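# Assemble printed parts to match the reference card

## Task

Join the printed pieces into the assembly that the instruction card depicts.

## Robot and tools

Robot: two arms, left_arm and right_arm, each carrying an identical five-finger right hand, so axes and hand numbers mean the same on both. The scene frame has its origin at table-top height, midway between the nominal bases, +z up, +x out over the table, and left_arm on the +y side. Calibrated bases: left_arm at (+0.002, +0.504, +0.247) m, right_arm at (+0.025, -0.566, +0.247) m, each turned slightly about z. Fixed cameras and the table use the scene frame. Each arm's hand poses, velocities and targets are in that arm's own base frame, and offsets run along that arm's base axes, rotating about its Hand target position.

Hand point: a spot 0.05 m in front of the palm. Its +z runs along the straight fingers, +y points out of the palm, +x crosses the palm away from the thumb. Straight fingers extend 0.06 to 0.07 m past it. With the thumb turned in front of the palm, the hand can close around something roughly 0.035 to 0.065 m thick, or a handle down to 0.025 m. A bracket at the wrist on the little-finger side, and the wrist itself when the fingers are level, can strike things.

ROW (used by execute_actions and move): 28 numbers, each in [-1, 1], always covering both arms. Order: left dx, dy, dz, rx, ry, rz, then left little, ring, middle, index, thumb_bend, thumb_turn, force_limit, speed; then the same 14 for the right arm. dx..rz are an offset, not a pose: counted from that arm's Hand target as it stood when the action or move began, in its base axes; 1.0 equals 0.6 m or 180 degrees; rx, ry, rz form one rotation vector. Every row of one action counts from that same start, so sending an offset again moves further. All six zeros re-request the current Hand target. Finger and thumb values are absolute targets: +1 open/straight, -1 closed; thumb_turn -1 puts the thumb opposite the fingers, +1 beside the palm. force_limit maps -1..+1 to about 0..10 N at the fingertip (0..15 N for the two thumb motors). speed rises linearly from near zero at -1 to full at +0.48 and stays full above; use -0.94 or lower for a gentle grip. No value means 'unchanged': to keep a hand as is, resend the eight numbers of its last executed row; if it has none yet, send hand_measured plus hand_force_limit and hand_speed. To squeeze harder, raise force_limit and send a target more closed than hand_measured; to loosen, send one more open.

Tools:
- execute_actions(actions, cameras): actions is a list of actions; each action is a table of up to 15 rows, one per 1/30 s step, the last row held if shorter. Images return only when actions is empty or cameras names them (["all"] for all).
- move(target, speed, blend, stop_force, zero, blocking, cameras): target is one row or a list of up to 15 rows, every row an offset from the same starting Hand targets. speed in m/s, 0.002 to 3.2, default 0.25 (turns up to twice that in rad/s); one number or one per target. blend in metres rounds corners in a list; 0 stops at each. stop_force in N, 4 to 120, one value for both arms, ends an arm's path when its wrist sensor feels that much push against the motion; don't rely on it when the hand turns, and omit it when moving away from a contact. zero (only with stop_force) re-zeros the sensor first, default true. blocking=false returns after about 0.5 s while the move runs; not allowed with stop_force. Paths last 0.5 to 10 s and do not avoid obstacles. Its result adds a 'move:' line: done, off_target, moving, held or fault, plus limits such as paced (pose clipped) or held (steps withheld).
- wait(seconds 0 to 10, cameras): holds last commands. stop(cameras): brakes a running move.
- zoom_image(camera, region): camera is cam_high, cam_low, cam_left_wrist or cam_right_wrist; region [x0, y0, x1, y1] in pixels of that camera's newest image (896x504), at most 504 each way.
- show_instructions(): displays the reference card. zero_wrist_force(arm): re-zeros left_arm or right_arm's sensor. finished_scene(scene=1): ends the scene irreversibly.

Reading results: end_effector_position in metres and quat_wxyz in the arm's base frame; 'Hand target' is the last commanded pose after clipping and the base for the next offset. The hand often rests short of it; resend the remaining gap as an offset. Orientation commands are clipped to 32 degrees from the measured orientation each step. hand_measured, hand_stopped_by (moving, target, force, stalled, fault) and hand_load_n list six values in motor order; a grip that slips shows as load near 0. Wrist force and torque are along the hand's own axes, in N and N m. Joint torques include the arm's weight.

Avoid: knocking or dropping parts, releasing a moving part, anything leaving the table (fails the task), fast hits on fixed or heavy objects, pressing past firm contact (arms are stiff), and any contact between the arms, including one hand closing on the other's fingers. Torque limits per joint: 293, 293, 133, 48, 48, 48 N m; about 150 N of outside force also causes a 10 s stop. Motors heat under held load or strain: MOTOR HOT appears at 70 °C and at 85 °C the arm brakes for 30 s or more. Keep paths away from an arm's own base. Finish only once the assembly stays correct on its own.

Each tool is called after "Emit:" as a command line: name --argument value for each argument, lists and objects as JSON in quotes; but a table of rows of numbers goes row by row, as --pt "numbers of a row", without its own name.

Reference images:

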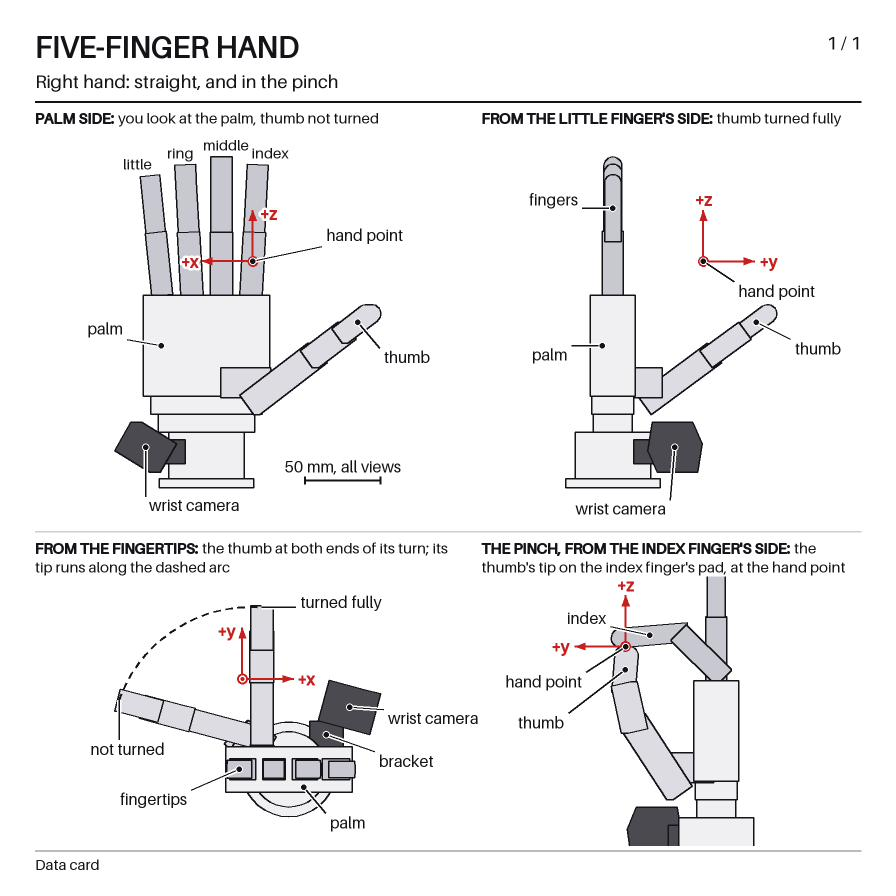

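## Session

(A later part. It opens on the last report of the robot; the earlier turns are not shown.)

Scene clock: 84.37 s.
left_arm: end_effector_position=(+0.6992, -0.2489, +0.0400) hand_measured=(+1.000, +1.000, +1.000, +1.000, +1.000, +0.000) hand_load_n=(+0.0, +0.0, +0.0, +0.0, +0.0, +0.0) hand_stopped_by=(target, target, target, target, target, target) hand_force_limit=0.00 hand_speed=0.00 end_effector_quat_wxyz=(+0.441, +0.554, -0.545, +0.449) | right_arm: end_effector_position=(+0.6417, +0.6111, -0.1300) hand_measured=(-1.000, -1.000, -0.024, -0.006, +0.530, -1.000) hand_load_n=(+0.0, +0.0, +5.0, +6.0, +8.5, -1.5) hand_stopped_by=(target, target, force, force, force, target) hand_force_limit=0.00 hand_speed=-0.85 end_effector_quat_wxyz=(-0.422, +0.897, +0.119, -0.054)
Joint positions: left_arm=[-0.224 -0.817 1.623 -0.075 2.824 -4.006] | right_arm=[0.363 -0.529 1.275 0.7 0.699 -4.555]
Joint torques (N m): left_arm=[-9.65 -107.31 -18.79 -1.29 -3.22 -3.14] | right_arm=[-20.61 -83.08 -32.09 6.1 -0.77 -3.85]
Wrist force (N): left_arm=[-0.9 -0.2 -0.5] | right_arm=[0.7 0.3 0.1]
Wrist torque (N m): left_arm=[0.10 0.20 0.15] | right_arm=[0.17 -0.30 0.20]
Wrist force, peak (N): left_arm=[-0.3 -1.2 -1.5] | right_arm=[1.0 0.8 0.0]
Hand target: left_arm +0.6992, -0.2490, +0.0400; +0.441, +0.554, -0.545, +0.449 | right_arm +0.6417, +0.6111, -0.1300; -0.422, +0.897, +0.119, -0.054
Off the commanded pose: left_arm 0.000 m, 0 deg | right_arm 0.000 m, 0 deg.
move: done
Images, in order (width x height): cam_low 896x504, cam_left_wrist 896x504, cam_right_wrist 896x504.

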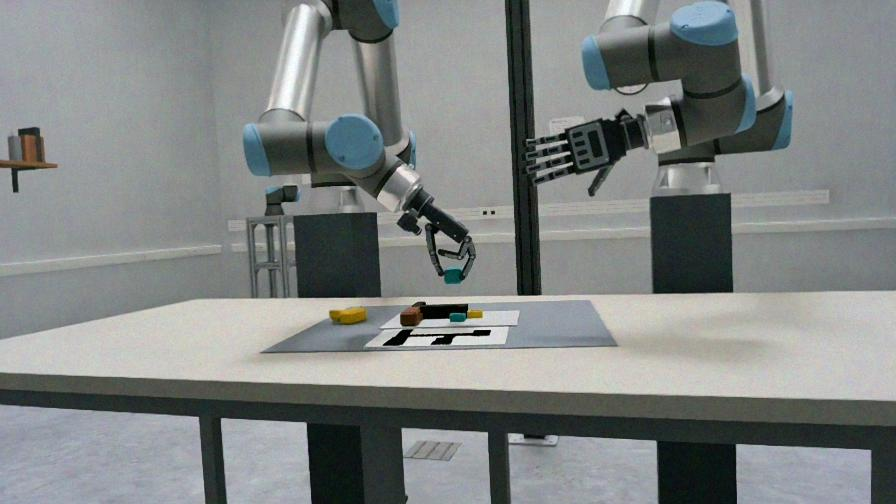

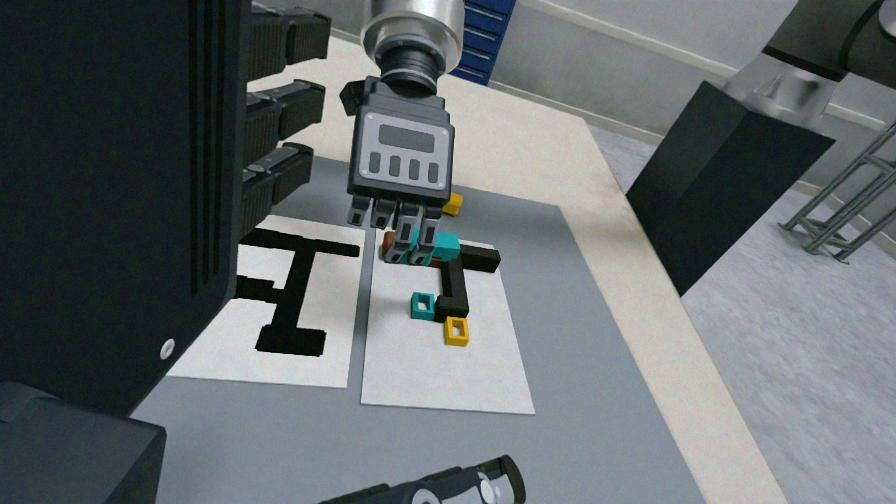

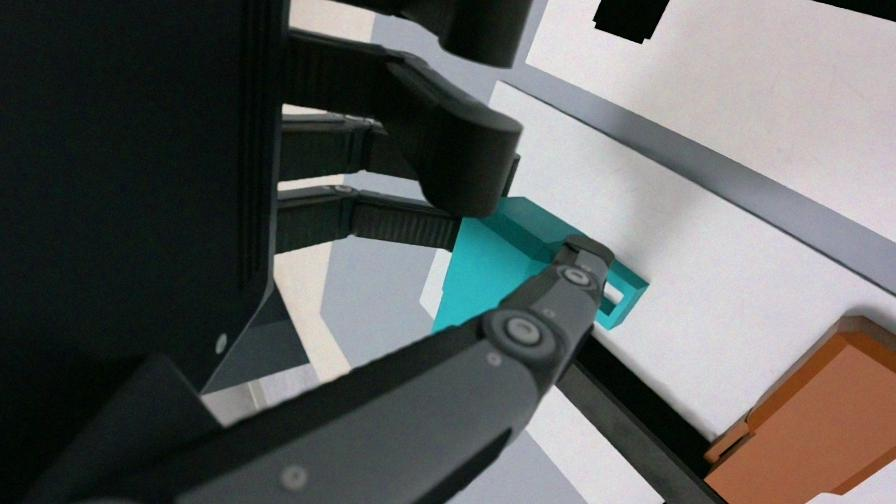

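Emit:
move --target '[0,0,0,0,0,0,1,1,1,1,1,0,0,0,0,0,-0.092,0,0,0,-1,-1,-0.45,-0.45,-0.15,-1,0,-0.85]' --speed 0.12 --cameras '["cam_left_wrist","cam_low","cam_right_wrist"]'

Emit:
zoom_image --camera "cam_left_wrist" --region '[380, 220, 500, 360]'

Emit:
zoom_image --camera "cam_low" --region '[420, 265, 490, 335]'

Scene clock: 85.53 s.
left_arm: end_effector_position=(+0.6992, -0.2490, +0.0400) hand_measured=(+1.000, +1.000, +1.000, +1.000, +1.000, +0.000) hand_load_n=(+0.0, +0.0, +0.0, +0.0, +0.0, +0.5) hand_stopped_by=(target, target, target, target, target, target) hand_force_limit=0.00 hand_speed=0.00 end_effector_quat_wxyz=(+0.441, +0.554, -0.545, +0.449) | right_arm: end_effector_position=(+0.6418, +0.6110, -0.1849) hand_measured=(-1.000, -1.000, -0.024, -0.006, +0.530, -1.000) hand_load_n=(+0.0, +0.0, +5.0, +6.0, +8.5, -1.0) hand_stopped_by=(target, target, force, force, force, target) hand_force_limit=0.00 hand_speed=-0.85 end_effector_quat_wxyz=(-0.422, +0.897, +0.119, -0.054) end_effector_velocity=(+0.001, +0.000, -0.003) end_effector_angular_velocity=(+0.000, +0.000, -0.001)
Joint positions: left_arm=[-0.224 -0.817 1.623 -0.075 2.824 -4.007] | right_arm=[0.363 -0.464 1.258 0.652 0.699 -4.555]
Joint velocities: left_arm=[within noise] | right_arm=[0 0.005 -0.004 -0.002 0 0.001]
Joint torques (N m): left_arm=[-9.93 -105.93 -18.84 -1.18 -3.01 -3.4] | right_arm=[6.55 -80.79 -30.37 1.49 -0.79 3.29]
Wrist force (N): left_arm=[-0.7 -0.4 -0.4] | right_arm=[0.5 0.4 -0.1]
Wrist torque (N m): left_arm=[0.06 0.16 0.15] | right_arm=[0.20 -0.27 0.19]
Wrist force, peak (N): left_arm=[-1.3 -0.2 -0.4] | right_arm=[0.7 0.9 0.1]
Hand target: left_arm +0.6992, -0.2490, +0.0400; +0.441, +0.554, -0.545, +0.449 | right_arm +0.6417, +0.6111, -0.1852; -0.422, +0.897, +0.119, -0.054
Off the commanded pose: left_arm 0.000 m, 0 deg | right_arm 0.000 m, 0 deg.
move: done
Images, in order (width x height): cam_low 896x504, cam_left_wrist 896x504, cam_right_wrist 896x504.

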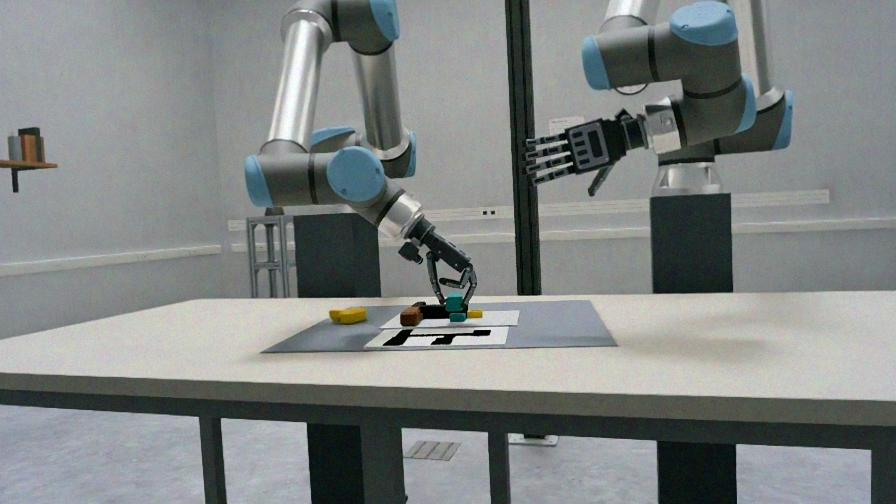

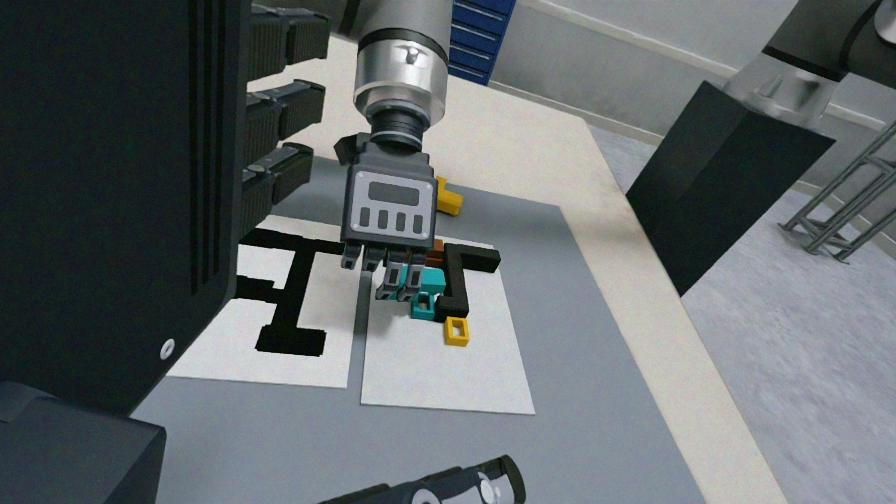

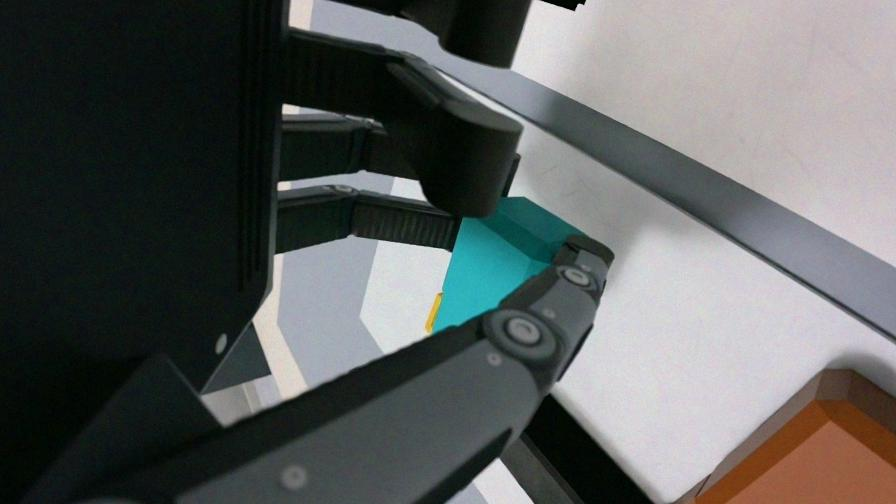

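Scaled by 3.600.

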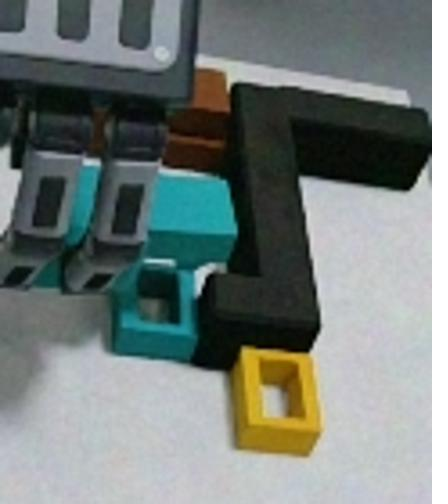

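Scaled by 7.200.

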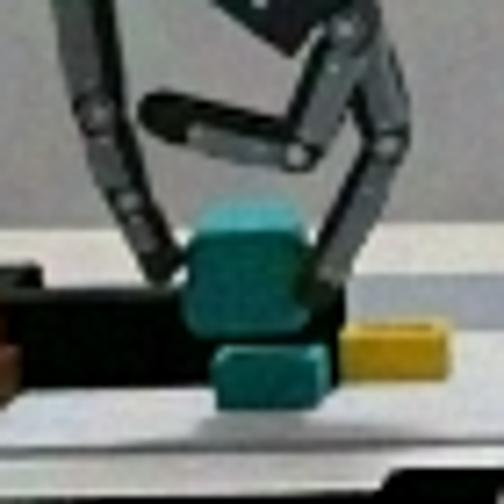

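Emit:
zoom_image --camera "cam_left_wrist" --region '[400, 255, 450, 325]'

Scaled by 7.200.

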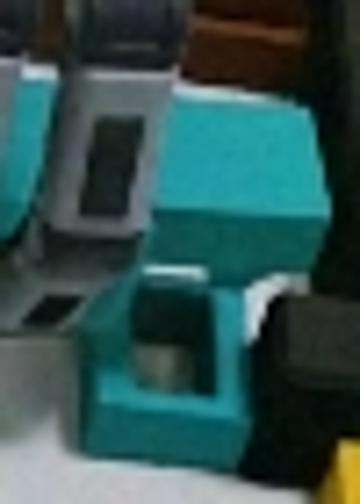

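Emit:
move --target '[0,0,0,0,0,0,1,1,1,1,1,0,0,0,0.0007,0.0115,-0.025,0,0,0.0194,-1,-1,-0.45,-0.45,-0.15,-1,0,-0.85]' --speed 0.05 --stop_force 5 --cameras '["cam_left_wrist","cam_low"]'

Emit:
zoom_image --camera "cam_left_wrist" --region '[400, 255, 450, 325]'

Emit:
zoom_image --camera "cam_low" --region '[420, 265, 490, 335]'

Scene clock: 88.40 s.
left_arm: end_effector_position=(+0.6992, -0.2490, +0.0400) hand_measured=(+1.000, +1.000, +1.000, +1.000, +1.000, +0.000) hand_load_n=(+0.0, +0.0, -0.5, +0.0, +0.0, +0.5) hand_stopped_by=(target, target, target, target, target, target) hand_force_limit=0.00 hand_speed=0.00 end_effector_quat_wxyz=(+0.441, +0.554, -0.545, +0.449) | right_arm: end_effector_position=(+0.6422, +0.6180, -0.2002) hand_measured=(-1.000, -1.000, -0.024, -0.006, +0.530, -1.000) hand_load_n=(+0.0, -0.5, +4.5, +6.0, +8.5, -2.0) hand_stopped_by=(target, target, force, force, force, target) hand_force_limit=0.00 hand_speed=-0.85 end_effector_quat_wxyz=(-0.420, +0.893, +0.146, -0.067)
Joint positions: left_arm=[-0.224 -0.817 1.623 -0.075 2.824 -4.007] | right_arm=[0.372 -0.417 1.203 0.722 0.694 -4.636]
Joint torques (N m): left_arm=[-9.73 -106.9 -18.88 -1.01 -3.16 -3.27] | right_arm=[17.81 -82.87 -31.51 5.74 -3.75 -3.29]
Wrist force (N): left_arm=[-0.8 -0.3 -0.3] | right_arm=[0.6 0.1 -0.1]
Wrist torque (N m): left_arm=[0.06 0.17 0.16] | right_arm=[0.16 -0.25 0.20]
Wrist force, peak (N): left_arm=[-1.2 -0.1 -0.7] | right_arm=[1.1 0.0 -0.2]
Hand target: left_arm +0.6992, -0.2490, +0.0400; +0.441, +0.554, -0.545, +0.449 | right_arm +0.6422, +0.6180, -0.2002; -0.420, +0.893, +0.146, -0.067
Off the commanded pose: left_arm 0.000 m, 0 deg | right_arm 0.000 m, 0 deg.
move: done
Images, in order (width x height): cam_low 896x504, cam_left_wrist 896x504.

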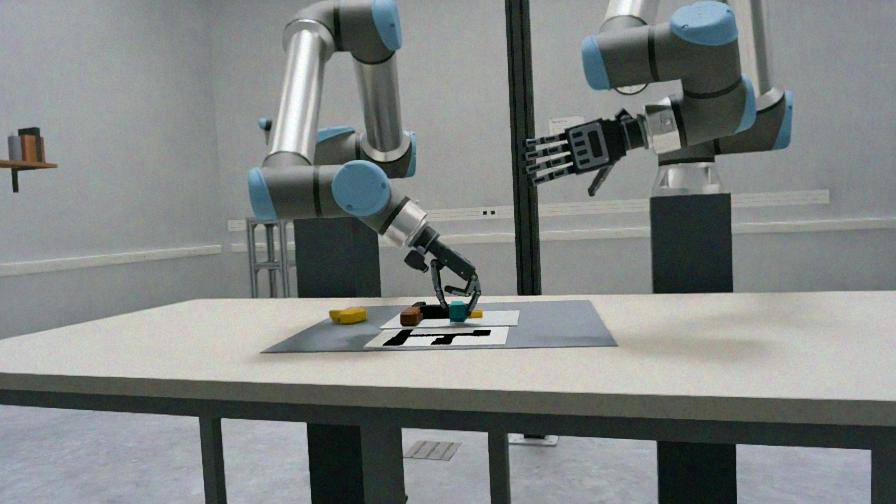

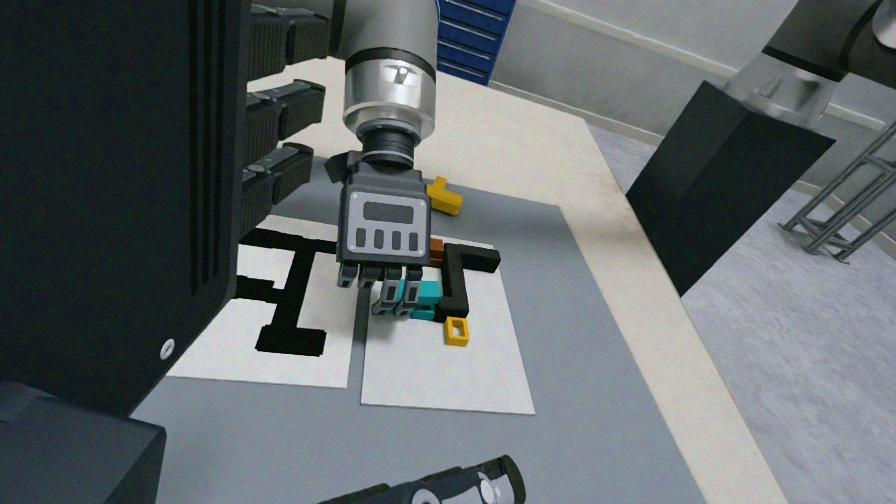

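Scaled by 7.200.

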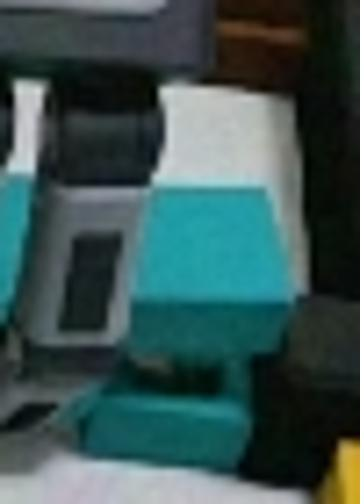

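Scaled by 7.200.

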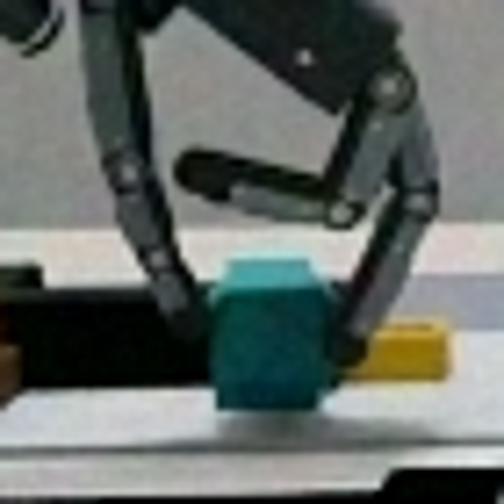

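Emit:
move --target '[0,0,0,0,0,0,1,1,1,1,1,0,0,0,0.0047,-0.010,0,0,0,-0.053,-1,-1,-0.45,-0.45,-0.15,-1,0,-0.85]' --speed 0.05 --stop_force 5 --cameras '["cam_left_wrist","cam_low"]'

Emit:
zoom_image --camera "cam_left_wrist" --region '[400, 255, 450, 325]'

Emit:
zoom_image --camera "cam_low" --region '[420, 265, 490, 335]'

Scene clock: 91.73 s.
left_arm: end_effector_position=(+0.6992, -0.2490, +0.0400) hand_measured=(+1.000, +1.000, +1.000, +1.000, +1.000, +0.000) hand_load_n=(+0.0, +0.0, +0.0, +0.0, +0.0, +0.5) hand_stopped_by=(target, target, target, target, target, target) hand_force_limit=0.00 hand_speed=0.00 end_effector_quat_wxyz=(+0.441, +0.554, -0.545, +0.449) | right_arm: end_effector_position=(+0.6450, +0.6120, -0.2002) hand_measured=(-1.000, -1.000, -0.024, -0.006, +0.530, -1.000) hand_load_n=(+0.0, +0.0, +4.5, +6.0, +8.5, -1.5) hand_stopped_by=(target, target, force, force, force, target) hand_force_limit=0.00 hand_speed=-0.85 end_effector_quat_wxyz=(-0.424, +0.902, +0.072, -0.031)
Joint positions: left_arm=[-0.224 -0.817 1.623 -0.075 2.824 -4.007] | right_arm=[0.362 -0.483 1.306 0.502 0.718 -4.397]
Joint torques (N m): left_arm=[-9.8 -105.85 -19.03 -0.96 -3.19 -3.4] | right_arm=[-27.35 -112.78 -14.74 1.56 1.18 3.9]
Wrist force (N): left_arm=[-0.9 -0.2 -0.6] | right_arm=[0.6 0.2 -0.1]
Wrist torque (N m): left_arm=[0.10 0.19 0.15] | right_arm=[0.19 -0.28 0.01]
Wrist force, peak (N): left_arm=[-1.1 -0.6 -0.7] | right_arm=[1.1 0.1 -0.8]
Hand target: left_arm +0.6992, -0.2490, +0.0400; +0.441, +0.554, -0.545, +0.449 | right_arm +0.6450, +0.6120, -0.2002; -0.424, +0.902, +0.072, -0.031
Off the commanded pose: left_arm 0.000 m, 0 deg | right_arm 0.000 m, 0 deg.
move: done
Images, in order (width x height): cam_low 896x504, cam_left_wrist 896x504.

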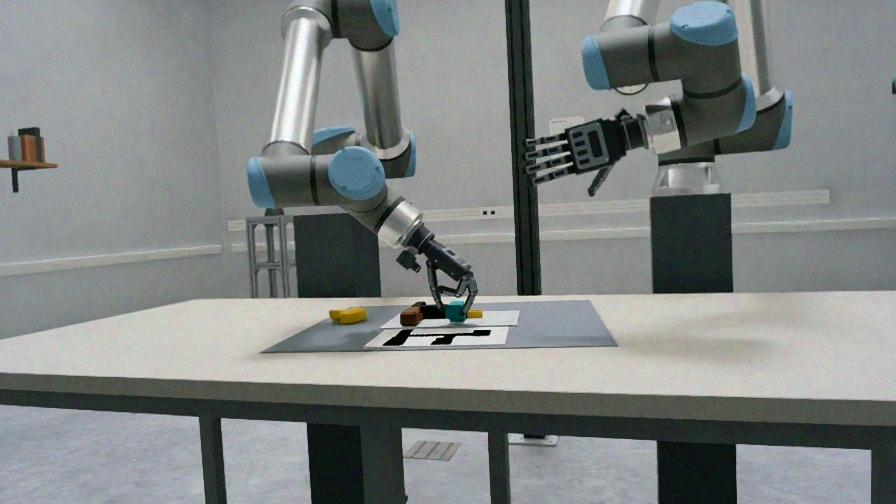

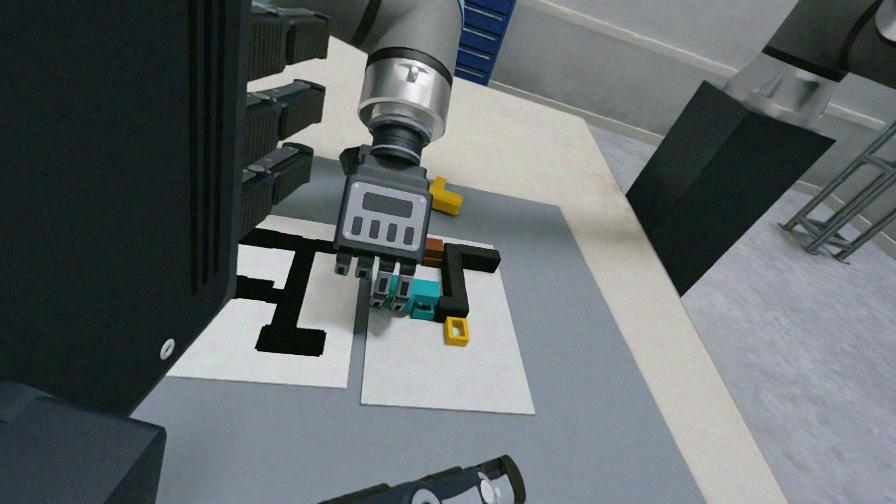

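Scaled by 7.200.

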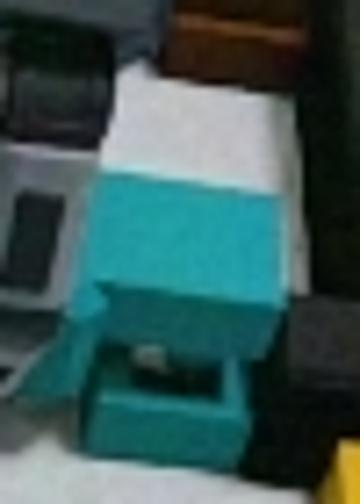

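Scaled by 7.200.

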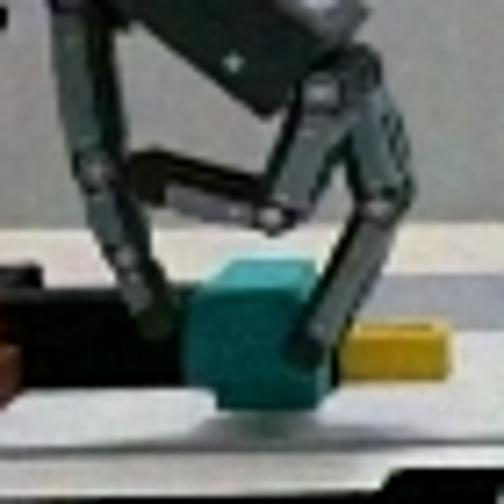

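Emit:
move --pt "0 0 0 0 0 0 1 1 1 1 1 0 0 0 0.0002 -0.002 -0.002 0 0 0 -1 -1 -0.45 -0.45 -0.15 -1 0 -0.85" --pt "0 0 0 0 0 0 1 1 1 1 1 0 0 0 0.0002 -0.002 -0.04 0 0 0 -1 -1 -0.45 -0.45 -0.15 -1 0 -0.85" --speed 0.02 --stop_force 5 --cameras '["cam_left_wrist","cam_low"]'

Emit:
zoom_image --camera "cam_left_wrist" --region '[400, 255, 450, 325]'

Emit:
zoom_image --camera "cam_low" --region '[420, 265, 490, 335]'

Scene clock: 93.87 s.
left_arm: end_effector_position=(+0.6992, -0.2490, +0.0400) hand_measured=(+1.000, +1.000, +1.000, +1.000, +1.000, +0.000) hand_load_n=(+0.0, +0.0, +0.0, +0.0, -0.5, +0.5) hand_stopped_by=(target, target, target, target, target, target) hand_force_limit=0.00 hand_speed=0.00 end_effector_quat_wxyz=(+0.441, +0.554, -0.545, +0.449) | right_arm: end_effector_position=(+0.6451, +0.6108, -0.2108) hand_measured=(-1.000, -1.000, -0.024, -0.006, +0.530, -1.000) hand_load_n=(+0.0, +0.0, +4.0, +6.0, +8.0, -3.0) hand_stopped_by=(target, target, force, force, force, target) hand_force_limit=0.00 hand_speed=-0.85 end_effector_quat_wxyz=(-0.424, +0.902, +0.072, -0.031)
Joint positions: left_arm=[-0.224 -0.817 1.623 -0.075 2.824 -4.007] | right_arm=[0.36 -0.47 1.303 0.494 0.717 -4.399]
Joint torques (N m): left_arm=[-10.51 -104.85 -19.18 -0.93 -3.04 -3.21] | right_arm=[-8.29 -110.68 -13.43 5.35 -0.38 -3]
Wrist force (N): left_arm=[-0.9 -0.5 -0.3] | right_arm=[2.6 0.1 -0.2]
Wrist torque (N m): left_arm=[0.04 0.18 0.14] | right_arm=[0.20 -0.28 0.15]
Wrist force, peak (N): left_arm=[-1.0 -0.7 -0.7] | right_arm=[4.1 -4.6 -5.7]
Hand target: left_arm +0.6992, -0.2490, +0.0400; +0.441, +0.554, -0.545, +0.449 | right_arm +0.6451, +0.6108, -0.2108; -0.424, +0.902, +0.072, -0.031 (not the last commanded pose)
Off the commanded pose: left_arm 0.000 m, 0 deg | right_arm 0.013 m, 0 deg.
move: contact (right_arm); path passed 1 of 2 targets
Images, in order (width x height): cam_low 896x504, cam_left_wrist 896x504.

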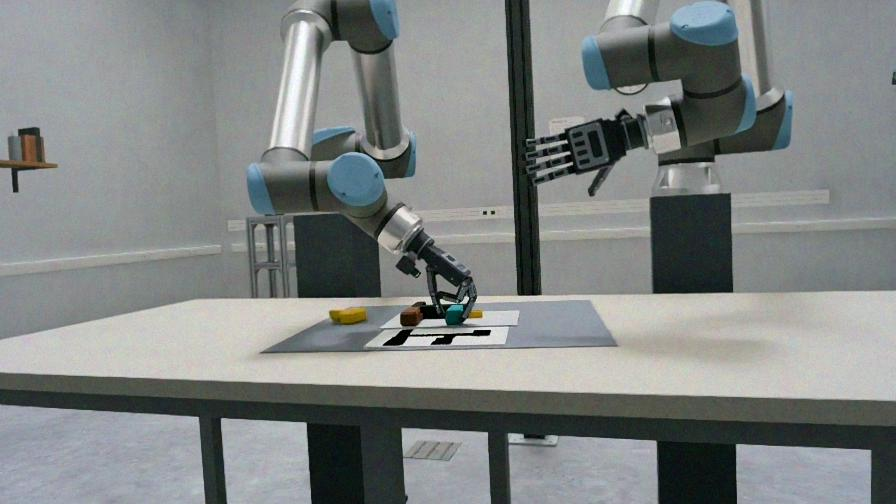

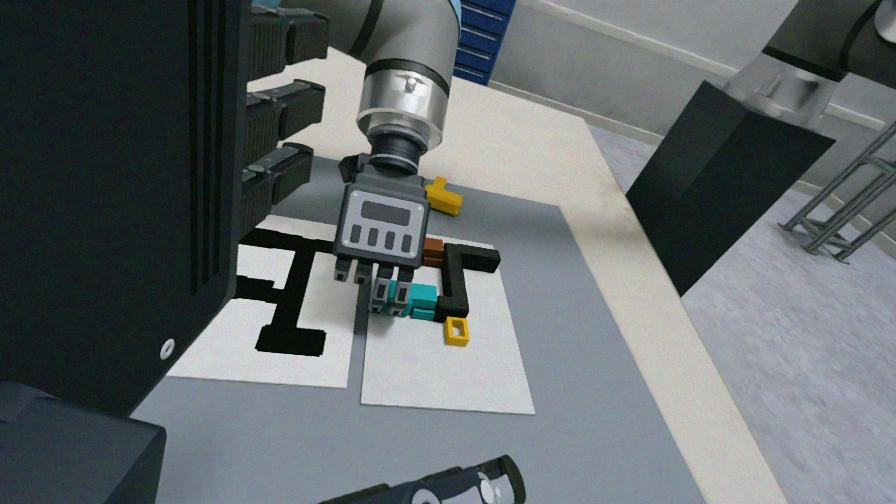

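Scaled by 7.200.

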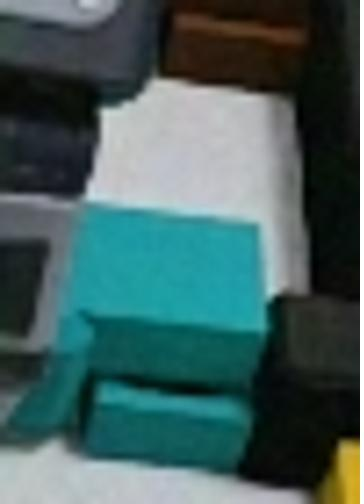

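Scaled by 7.200.

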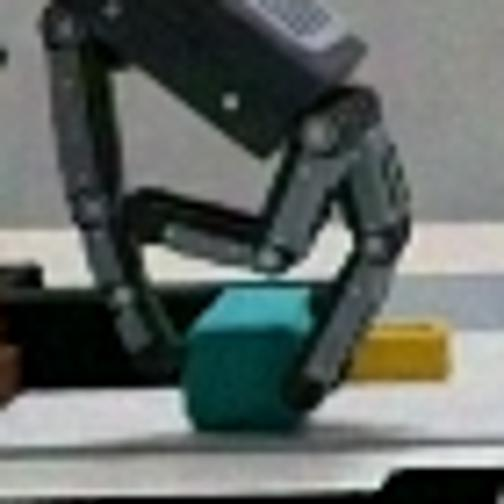

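Emit:
move --pt "0 0 0 0 0 0 1 1 1 1 1 0 0 0 0.0005 0 0.004 0 0 0 -1 -1 -0.45 -0.45 -0.15 -1 0 -0.85" --pt "0 0 0 0 0 0 1 1 1 1 1 0 0 0 0.0018 0.0003 0.004 0 0 0 -1 -1 -0.45 -0.45 -0.15 -1 0 -0.85" --speed 0.02

Emit:
move --target '[0,0,0,0,0,0,1,1,1,1,1,0,0,0,0,0,-0.03,0,0,0,-1,-1,-0.45,-0.45,-0.15,-1,0,-0.85]' --speed 0.02 --stop_force 5 --cameras '["cam_left_wrist","cam_low"]'

Emit:
zoom_image --camera "cam_left_wrist" --region '[400, 255, 450, 325]'

Scene clock: 95.13 s.
left_arm: end_effector_position=(+0.6992, -0.2490, +0.0400) hand_measured=(+1.000, +1.000, +1.000, +1.000, +1.000, +0.000) hand_load_n=(+0.0, +0.0, +0.0, +0.0, +0.0, +0.0) hand_stopped_by=(target, target, target, target, target, target) hand_force_limit=0.00 hand_speed=0.00 end_effector_quat_wxyz=(+0.441, +0.554, -0.545, +0.449) | right_arm: end_effector_position=(+0.6460, +0.6110, -0.2083) hand_measured=(-1.000, -1.000, -0.024, -0.006, +0.530, -1.000) hand_load_n=(+0.5, +0.0, +4.0, +6.5, +8.0, -1.5) hand_stopped_by=(target, target, force, force, force, target) hand_force_limit=0.00 hand_speed=-0.85 end_effector_quat_wxyz=(-0.424, +0.902, +0.072, -0.031)
Joint positions: left_arm=[-0.224 -0.817 1.623 -0.075 2.824 -4.007] | right_arm=[0.36 -0.472 1.302 0.498 0.717 -4.399]
Joint torques (N m): left_arm=[-8.99 -104.62 -18.63 -0.92 -3.14 -3.19] | right_arm=[-25.94 -81.17 -31.74 5.66 -2.24 -4.14]
Wrist force (N): left_arm=[-0.9 -0.5 -0.2] | right_arm=[0.5 0.1 -0.1]
Wrist torque (N m): left_arm=[0.04 0.18 0.15] | right_arm=[0.18 -0.26 0.19]
Wrist force, peak (N): left_arm=[-1.2 -0.3 -0.4] | right_arm=[2.6 0.7 -0.1]
Hand target: left_arm +0.6992, -0.2490, +0.0400; +0.441, +0.554, -0.545, +0.449 | right_arm +0.6462, +0.6110, -0.2084; -0.424, +0.902, +0.072, -0.031
Off the commanded pose: left_arm 0.000 m, 0 deg | right_arm 0.000 m, 0 deg.
move: done

Scene clock: 96.50 s.
left_arm: end_effector_position=(+0.6992, -0.2490, +0.0400) hand_measured=(+1.000, +1.000, +1.000, +1.000, +1.000, +0.000) hand_load_n=(+0.0, +0.5, +0.0, +0.0, +0.0, +0.5) hand_stopped_by=(target, target, target, target, target, target) hand_force_limit=0.00 hand_speed=0.00 end_effector_quat_wxyz=(+0.441, +0.554, -0.545, +0.449) | right_arm: end_effector_position=(+0.6462, +0.6110, -0.2115) hand_measured=(-1.000, -1.000, -0.024, -0.006, +0.530, -1.000) hand_load_n=(+0.0, +0.0, +1.0, +7.0, +6.0, +0.0) hand_stopped_by=(target, target, force, force, force, target) hand_force_limit=0.00 hand_speed=-0.85 end_effector_quat_wxyz=(-0.424, +0.902, +0.072, -0.031)
Joint positions: left_arm=[-0.224 -0.817 1.623 -0.075 2.824 -4.007] | right_arm=[0.36 -0.468 1.3 0.495 0.717 -4.399]
Joint torques (N m): left_arm=[-9.65 -105.59 -19.1 -1 -3.05 -3.13] | right_arm=[-18.85 -110.62 -14.57 5.73 -0.17 -3.64]
Wrist force (N): left_arm=[-0.8 -0.3 -0.5] | right_arm=[0.1 -0.2 0.8]
Wrist torque (N m): left_arm=[0.08 0.17 0.16] | right_arm=[0.18 -0.19 0.18]
Wrist force, peak (N): left_arm=[-1.2 -0.5 -0.5] | right_arm=[-1.3 -4.3 -4.5]
Hand target: left_arm +0.6992, -0.2490, +0.0400; +0.441, +0.554, -0.545, +0.449 | right_arm +0.6462, +0.6110, -0.2115; -0.424, +0.902, +0.072, -0.031 (not the last commanded pose)
Off the commanded pose: left_arm 0.000 m, 0 deg | right_arm 0.015 m, 0 deg.
move: contact (right_arm)
Images, in order (width x height): cam_low 896x504, cam_left_wrist 896x504.

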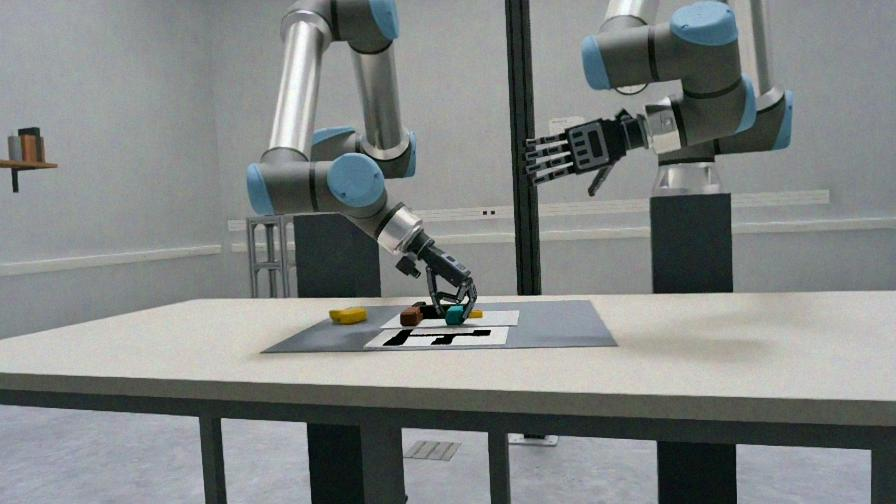

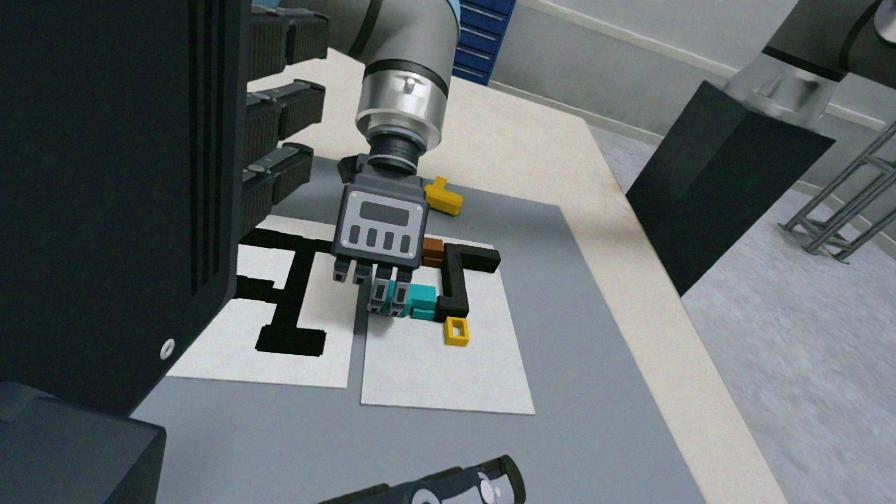

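Scaled by 7.200.

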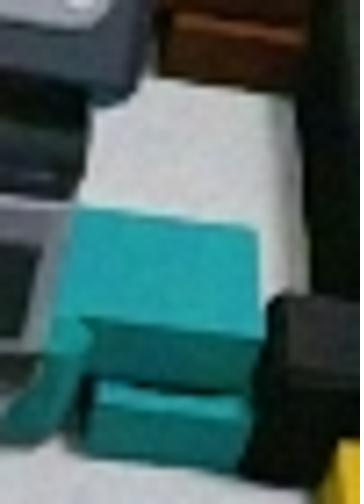

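Emit:
move --pt "0 0 0 0 0 0 1 1 1 1 1 0 0 0 0.0004 -0.003 -0.002 0 0 0 -1 -1 -0.45 -0.45 -0.15 -1 0 -0.85" --pt "0 0 0 0 0 0 1 1 1 1 1 0 0 0 -0.0006 0.0035 -0.003 0 0 0 -1 -1 -0.45 -0.45 -0.15 -1 0 -0.85" --speed 0.01 --stop_force 12 --cameras '["cam_left_wrist","cam_low"]'

Emit:
zoom_image --camera "cam_left_wrist" --region '[400, 255, 450, 325]'

Scene clock: 98.33 s.
left_arm: end_effector_position=(+0.6992, -0.2490, +0.0400) hand_measured=(+1.000, +1.000, +1.000, +1.000, +1.000, +0.000) hand_load_n=(+0.0, +0.0, +0.0, +0.0, +0.0, +0.5) hand_stopped_by=(target, target, target, target, target, target) hand_force_limit=0.00 hand_speed=0.00 end_effector_quat_wxyz=(+0.441, +0.554, -0.545, +0.449) | right_arm: end_effector_position=(+0.6458, +0.6131, -0.2133) hand_measured=(-1.000, -1.000, -0.024, -0.006, +0.530, -1.000) hand_load_n=(+0.0, +0.0, +0.0, +4.0, +6.5, -3.0) hand_stopped_by=(target, target, force, force, force, target) hand_force_limit=0.00 hand_speed=-0.85 end_effector_quat_wxyz=(-0.424, +0.902, +0.072, -0.031)
Joint positions: left_arm=[-0.224 -0.817 1.623 -0.075 2.824 -4.007] | right_arm=[0.363 -0.465 1.297 0.493 0.718 -4.396]
Joint torques (N m): left_arm=[-8.21 -103.86 -19.08 -0.85 -3.03 -3.19] | right_arm=[20.11 -76.38 -29.27 0.73 1.31 3.84]
Wrist force (N): left_arm=[-0.9 -0.5 -0.6] | right_arm=[0.8 -4.3 -7.4]
Wrist torque (N m): left_arm=[0.05 0.19 0.14] | right_arm=[0.18 -0.22 -0.02]
Wrist force, peak (N): left_arm=[-0.9 -0.3 -1.0] | right_arm=[-0.3 -10.2 -2.5]
Hand target: left_arm +0.6992, -0.2490, +0.0400; +0.441, +0.554, -0.545, +0.449 | right_arm +0.6458, +0.6131, -0.2133; -0.424, +0.902, +0.072, -0.031
Off the commanded pose: left_arm 0.000 m, 0 deg | right_arm 0.000 m, 0 deg.
move: done
Images, in order (width x height): cam_low 896x504, cam_left_wrist 896x504.

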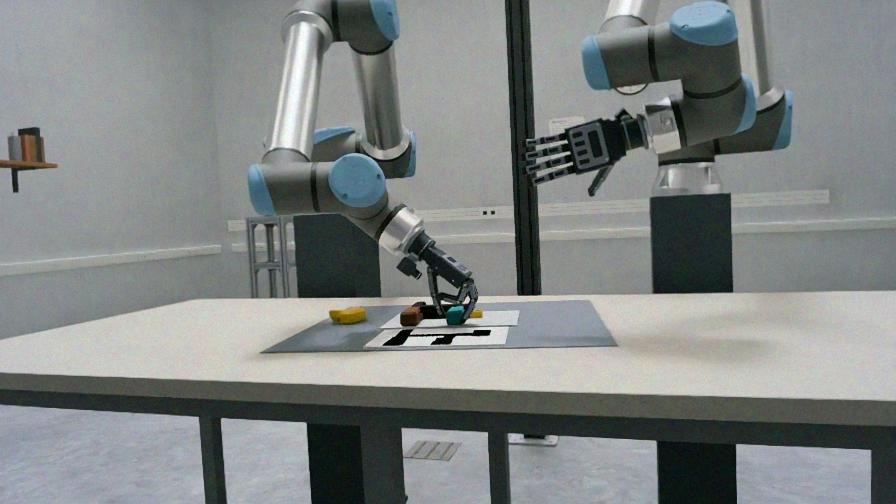

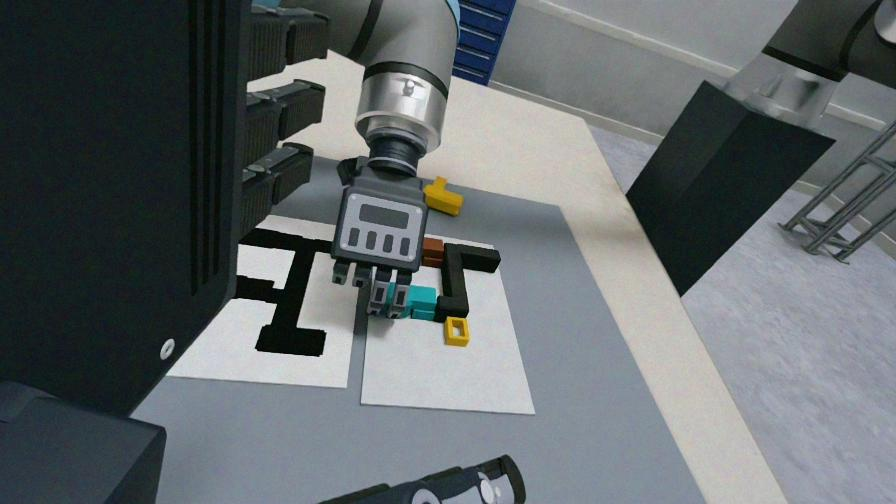

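Scaled by 7.200.

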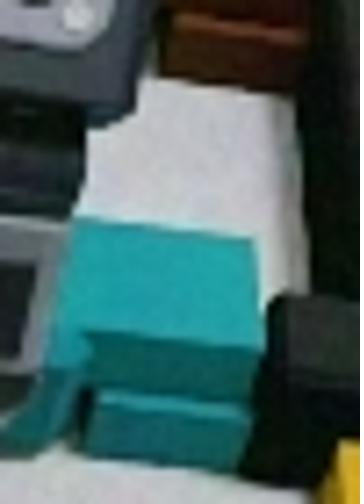

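Emit:
move --pt "0 0 0 0 0 0 1 1 1 1 1 0 0 0 0.0006 -0.005 0 0 0 0 -1 -1 -0.45 -0.45 -0.15 -1 0 -0.85" --speed 0.01 --stop_force 5 --cameras '["cam_left_wrist"]'

Emit:
zoom_image --camera "cam_left_wrist" --region '[400, 255, 450, 325]'

Scene clock: 100.40 s.
left_arm: end_effector_position=(+0.6992, -0.2490, +0.0400) hand_measured=(+1.000, +1.000, +1.000, +1.000, +1.000, +0.000) hand_load_n=(+0.0, +0.0, +0.0, +0.0, +0.0, +0.5) hand_stopped_by=(target, target, target, target, target, target) hand_force_limit=0.00 hand_speed=0.00 end_effector_quat_wxyz=(+0.441, +0.554, -0.545, +0.449) | right_arm: end_effector_position=(+0.6460, +0.6109, -0.2133) hand_measured=(-1.000, -1.000, -0.024, -0.004, +0.530, -1.000) hand_load_n=(+0.0, +0.5, +0.0, +6.5, +6.0, +0.5) hand_stopped_by=(target, target, force, force, force, target) hand_force_limit=0.00 hand_speed=-0.85 end_effector_quat_wxyz=(-0.424, +0.902, +0.072, -0.031)
Joint positions: left_arm=[-0.224 -0.817 1.623 -0.075 2.824 -4.007] | right_arm=[0.36 -0.465 1.299 0.494 0.717 -4.4]
Joint torques (N m): left_arm=[-8.21 -104.03 -19.68 -0.74 -2.97 -3.12] | right_arm=[17.67 -78.09 -27.62 1.53 1.1 3.78]
Wrist force (N): left_arm=[-0.5 -0.4 -0.5] | right_arm=[0.9 -3.8 -3.4]
Wrist torque (N m): left_arm=[0.07 0.13 0.17] | right_arm=[0.23 -0.15 0.17]
Wrist force, peak (N): left_arm=[-1.1 -0.7 -0.8] | right_arm=[1.3 -9.2 -4.7]
Hand target: left_arm +0.6992, -0.2490, +0.0400; +0.441, +0.554, -0.545, +0.449 | right_arm +0.6460, +0.6109, -0.2134; -0.424, +0.902, +0.072, -0.031 (not the last commanded pose)
Off the commanded pose: left_arm 0.000 m, 0 deg | right_arm 0.001 m, 0 deg.
move: contact (right_arm)
Images, in order (width x height): cam_left_wrist 896x504.

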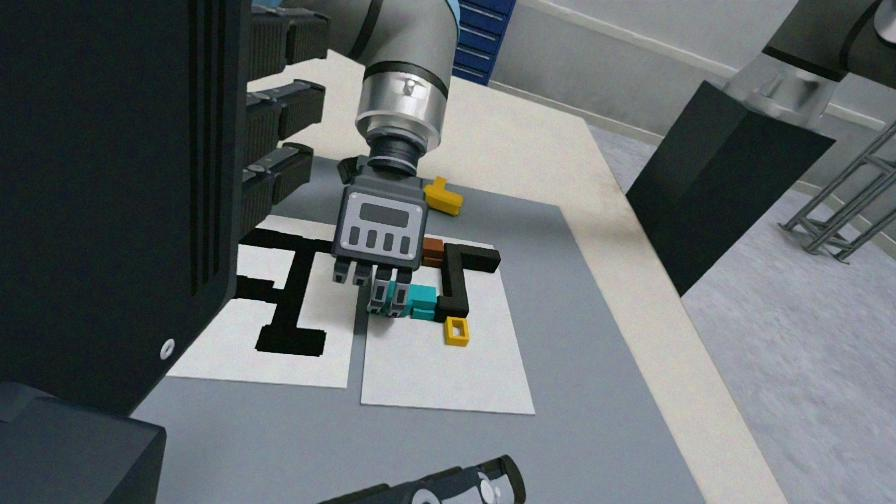

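Scaled by 7.200.

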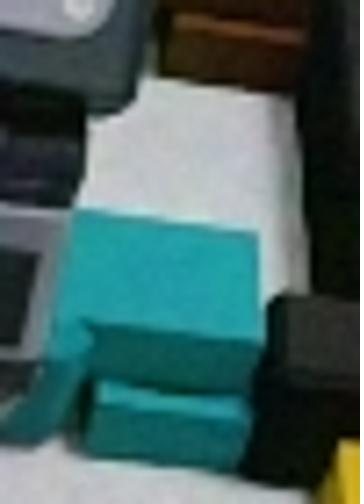

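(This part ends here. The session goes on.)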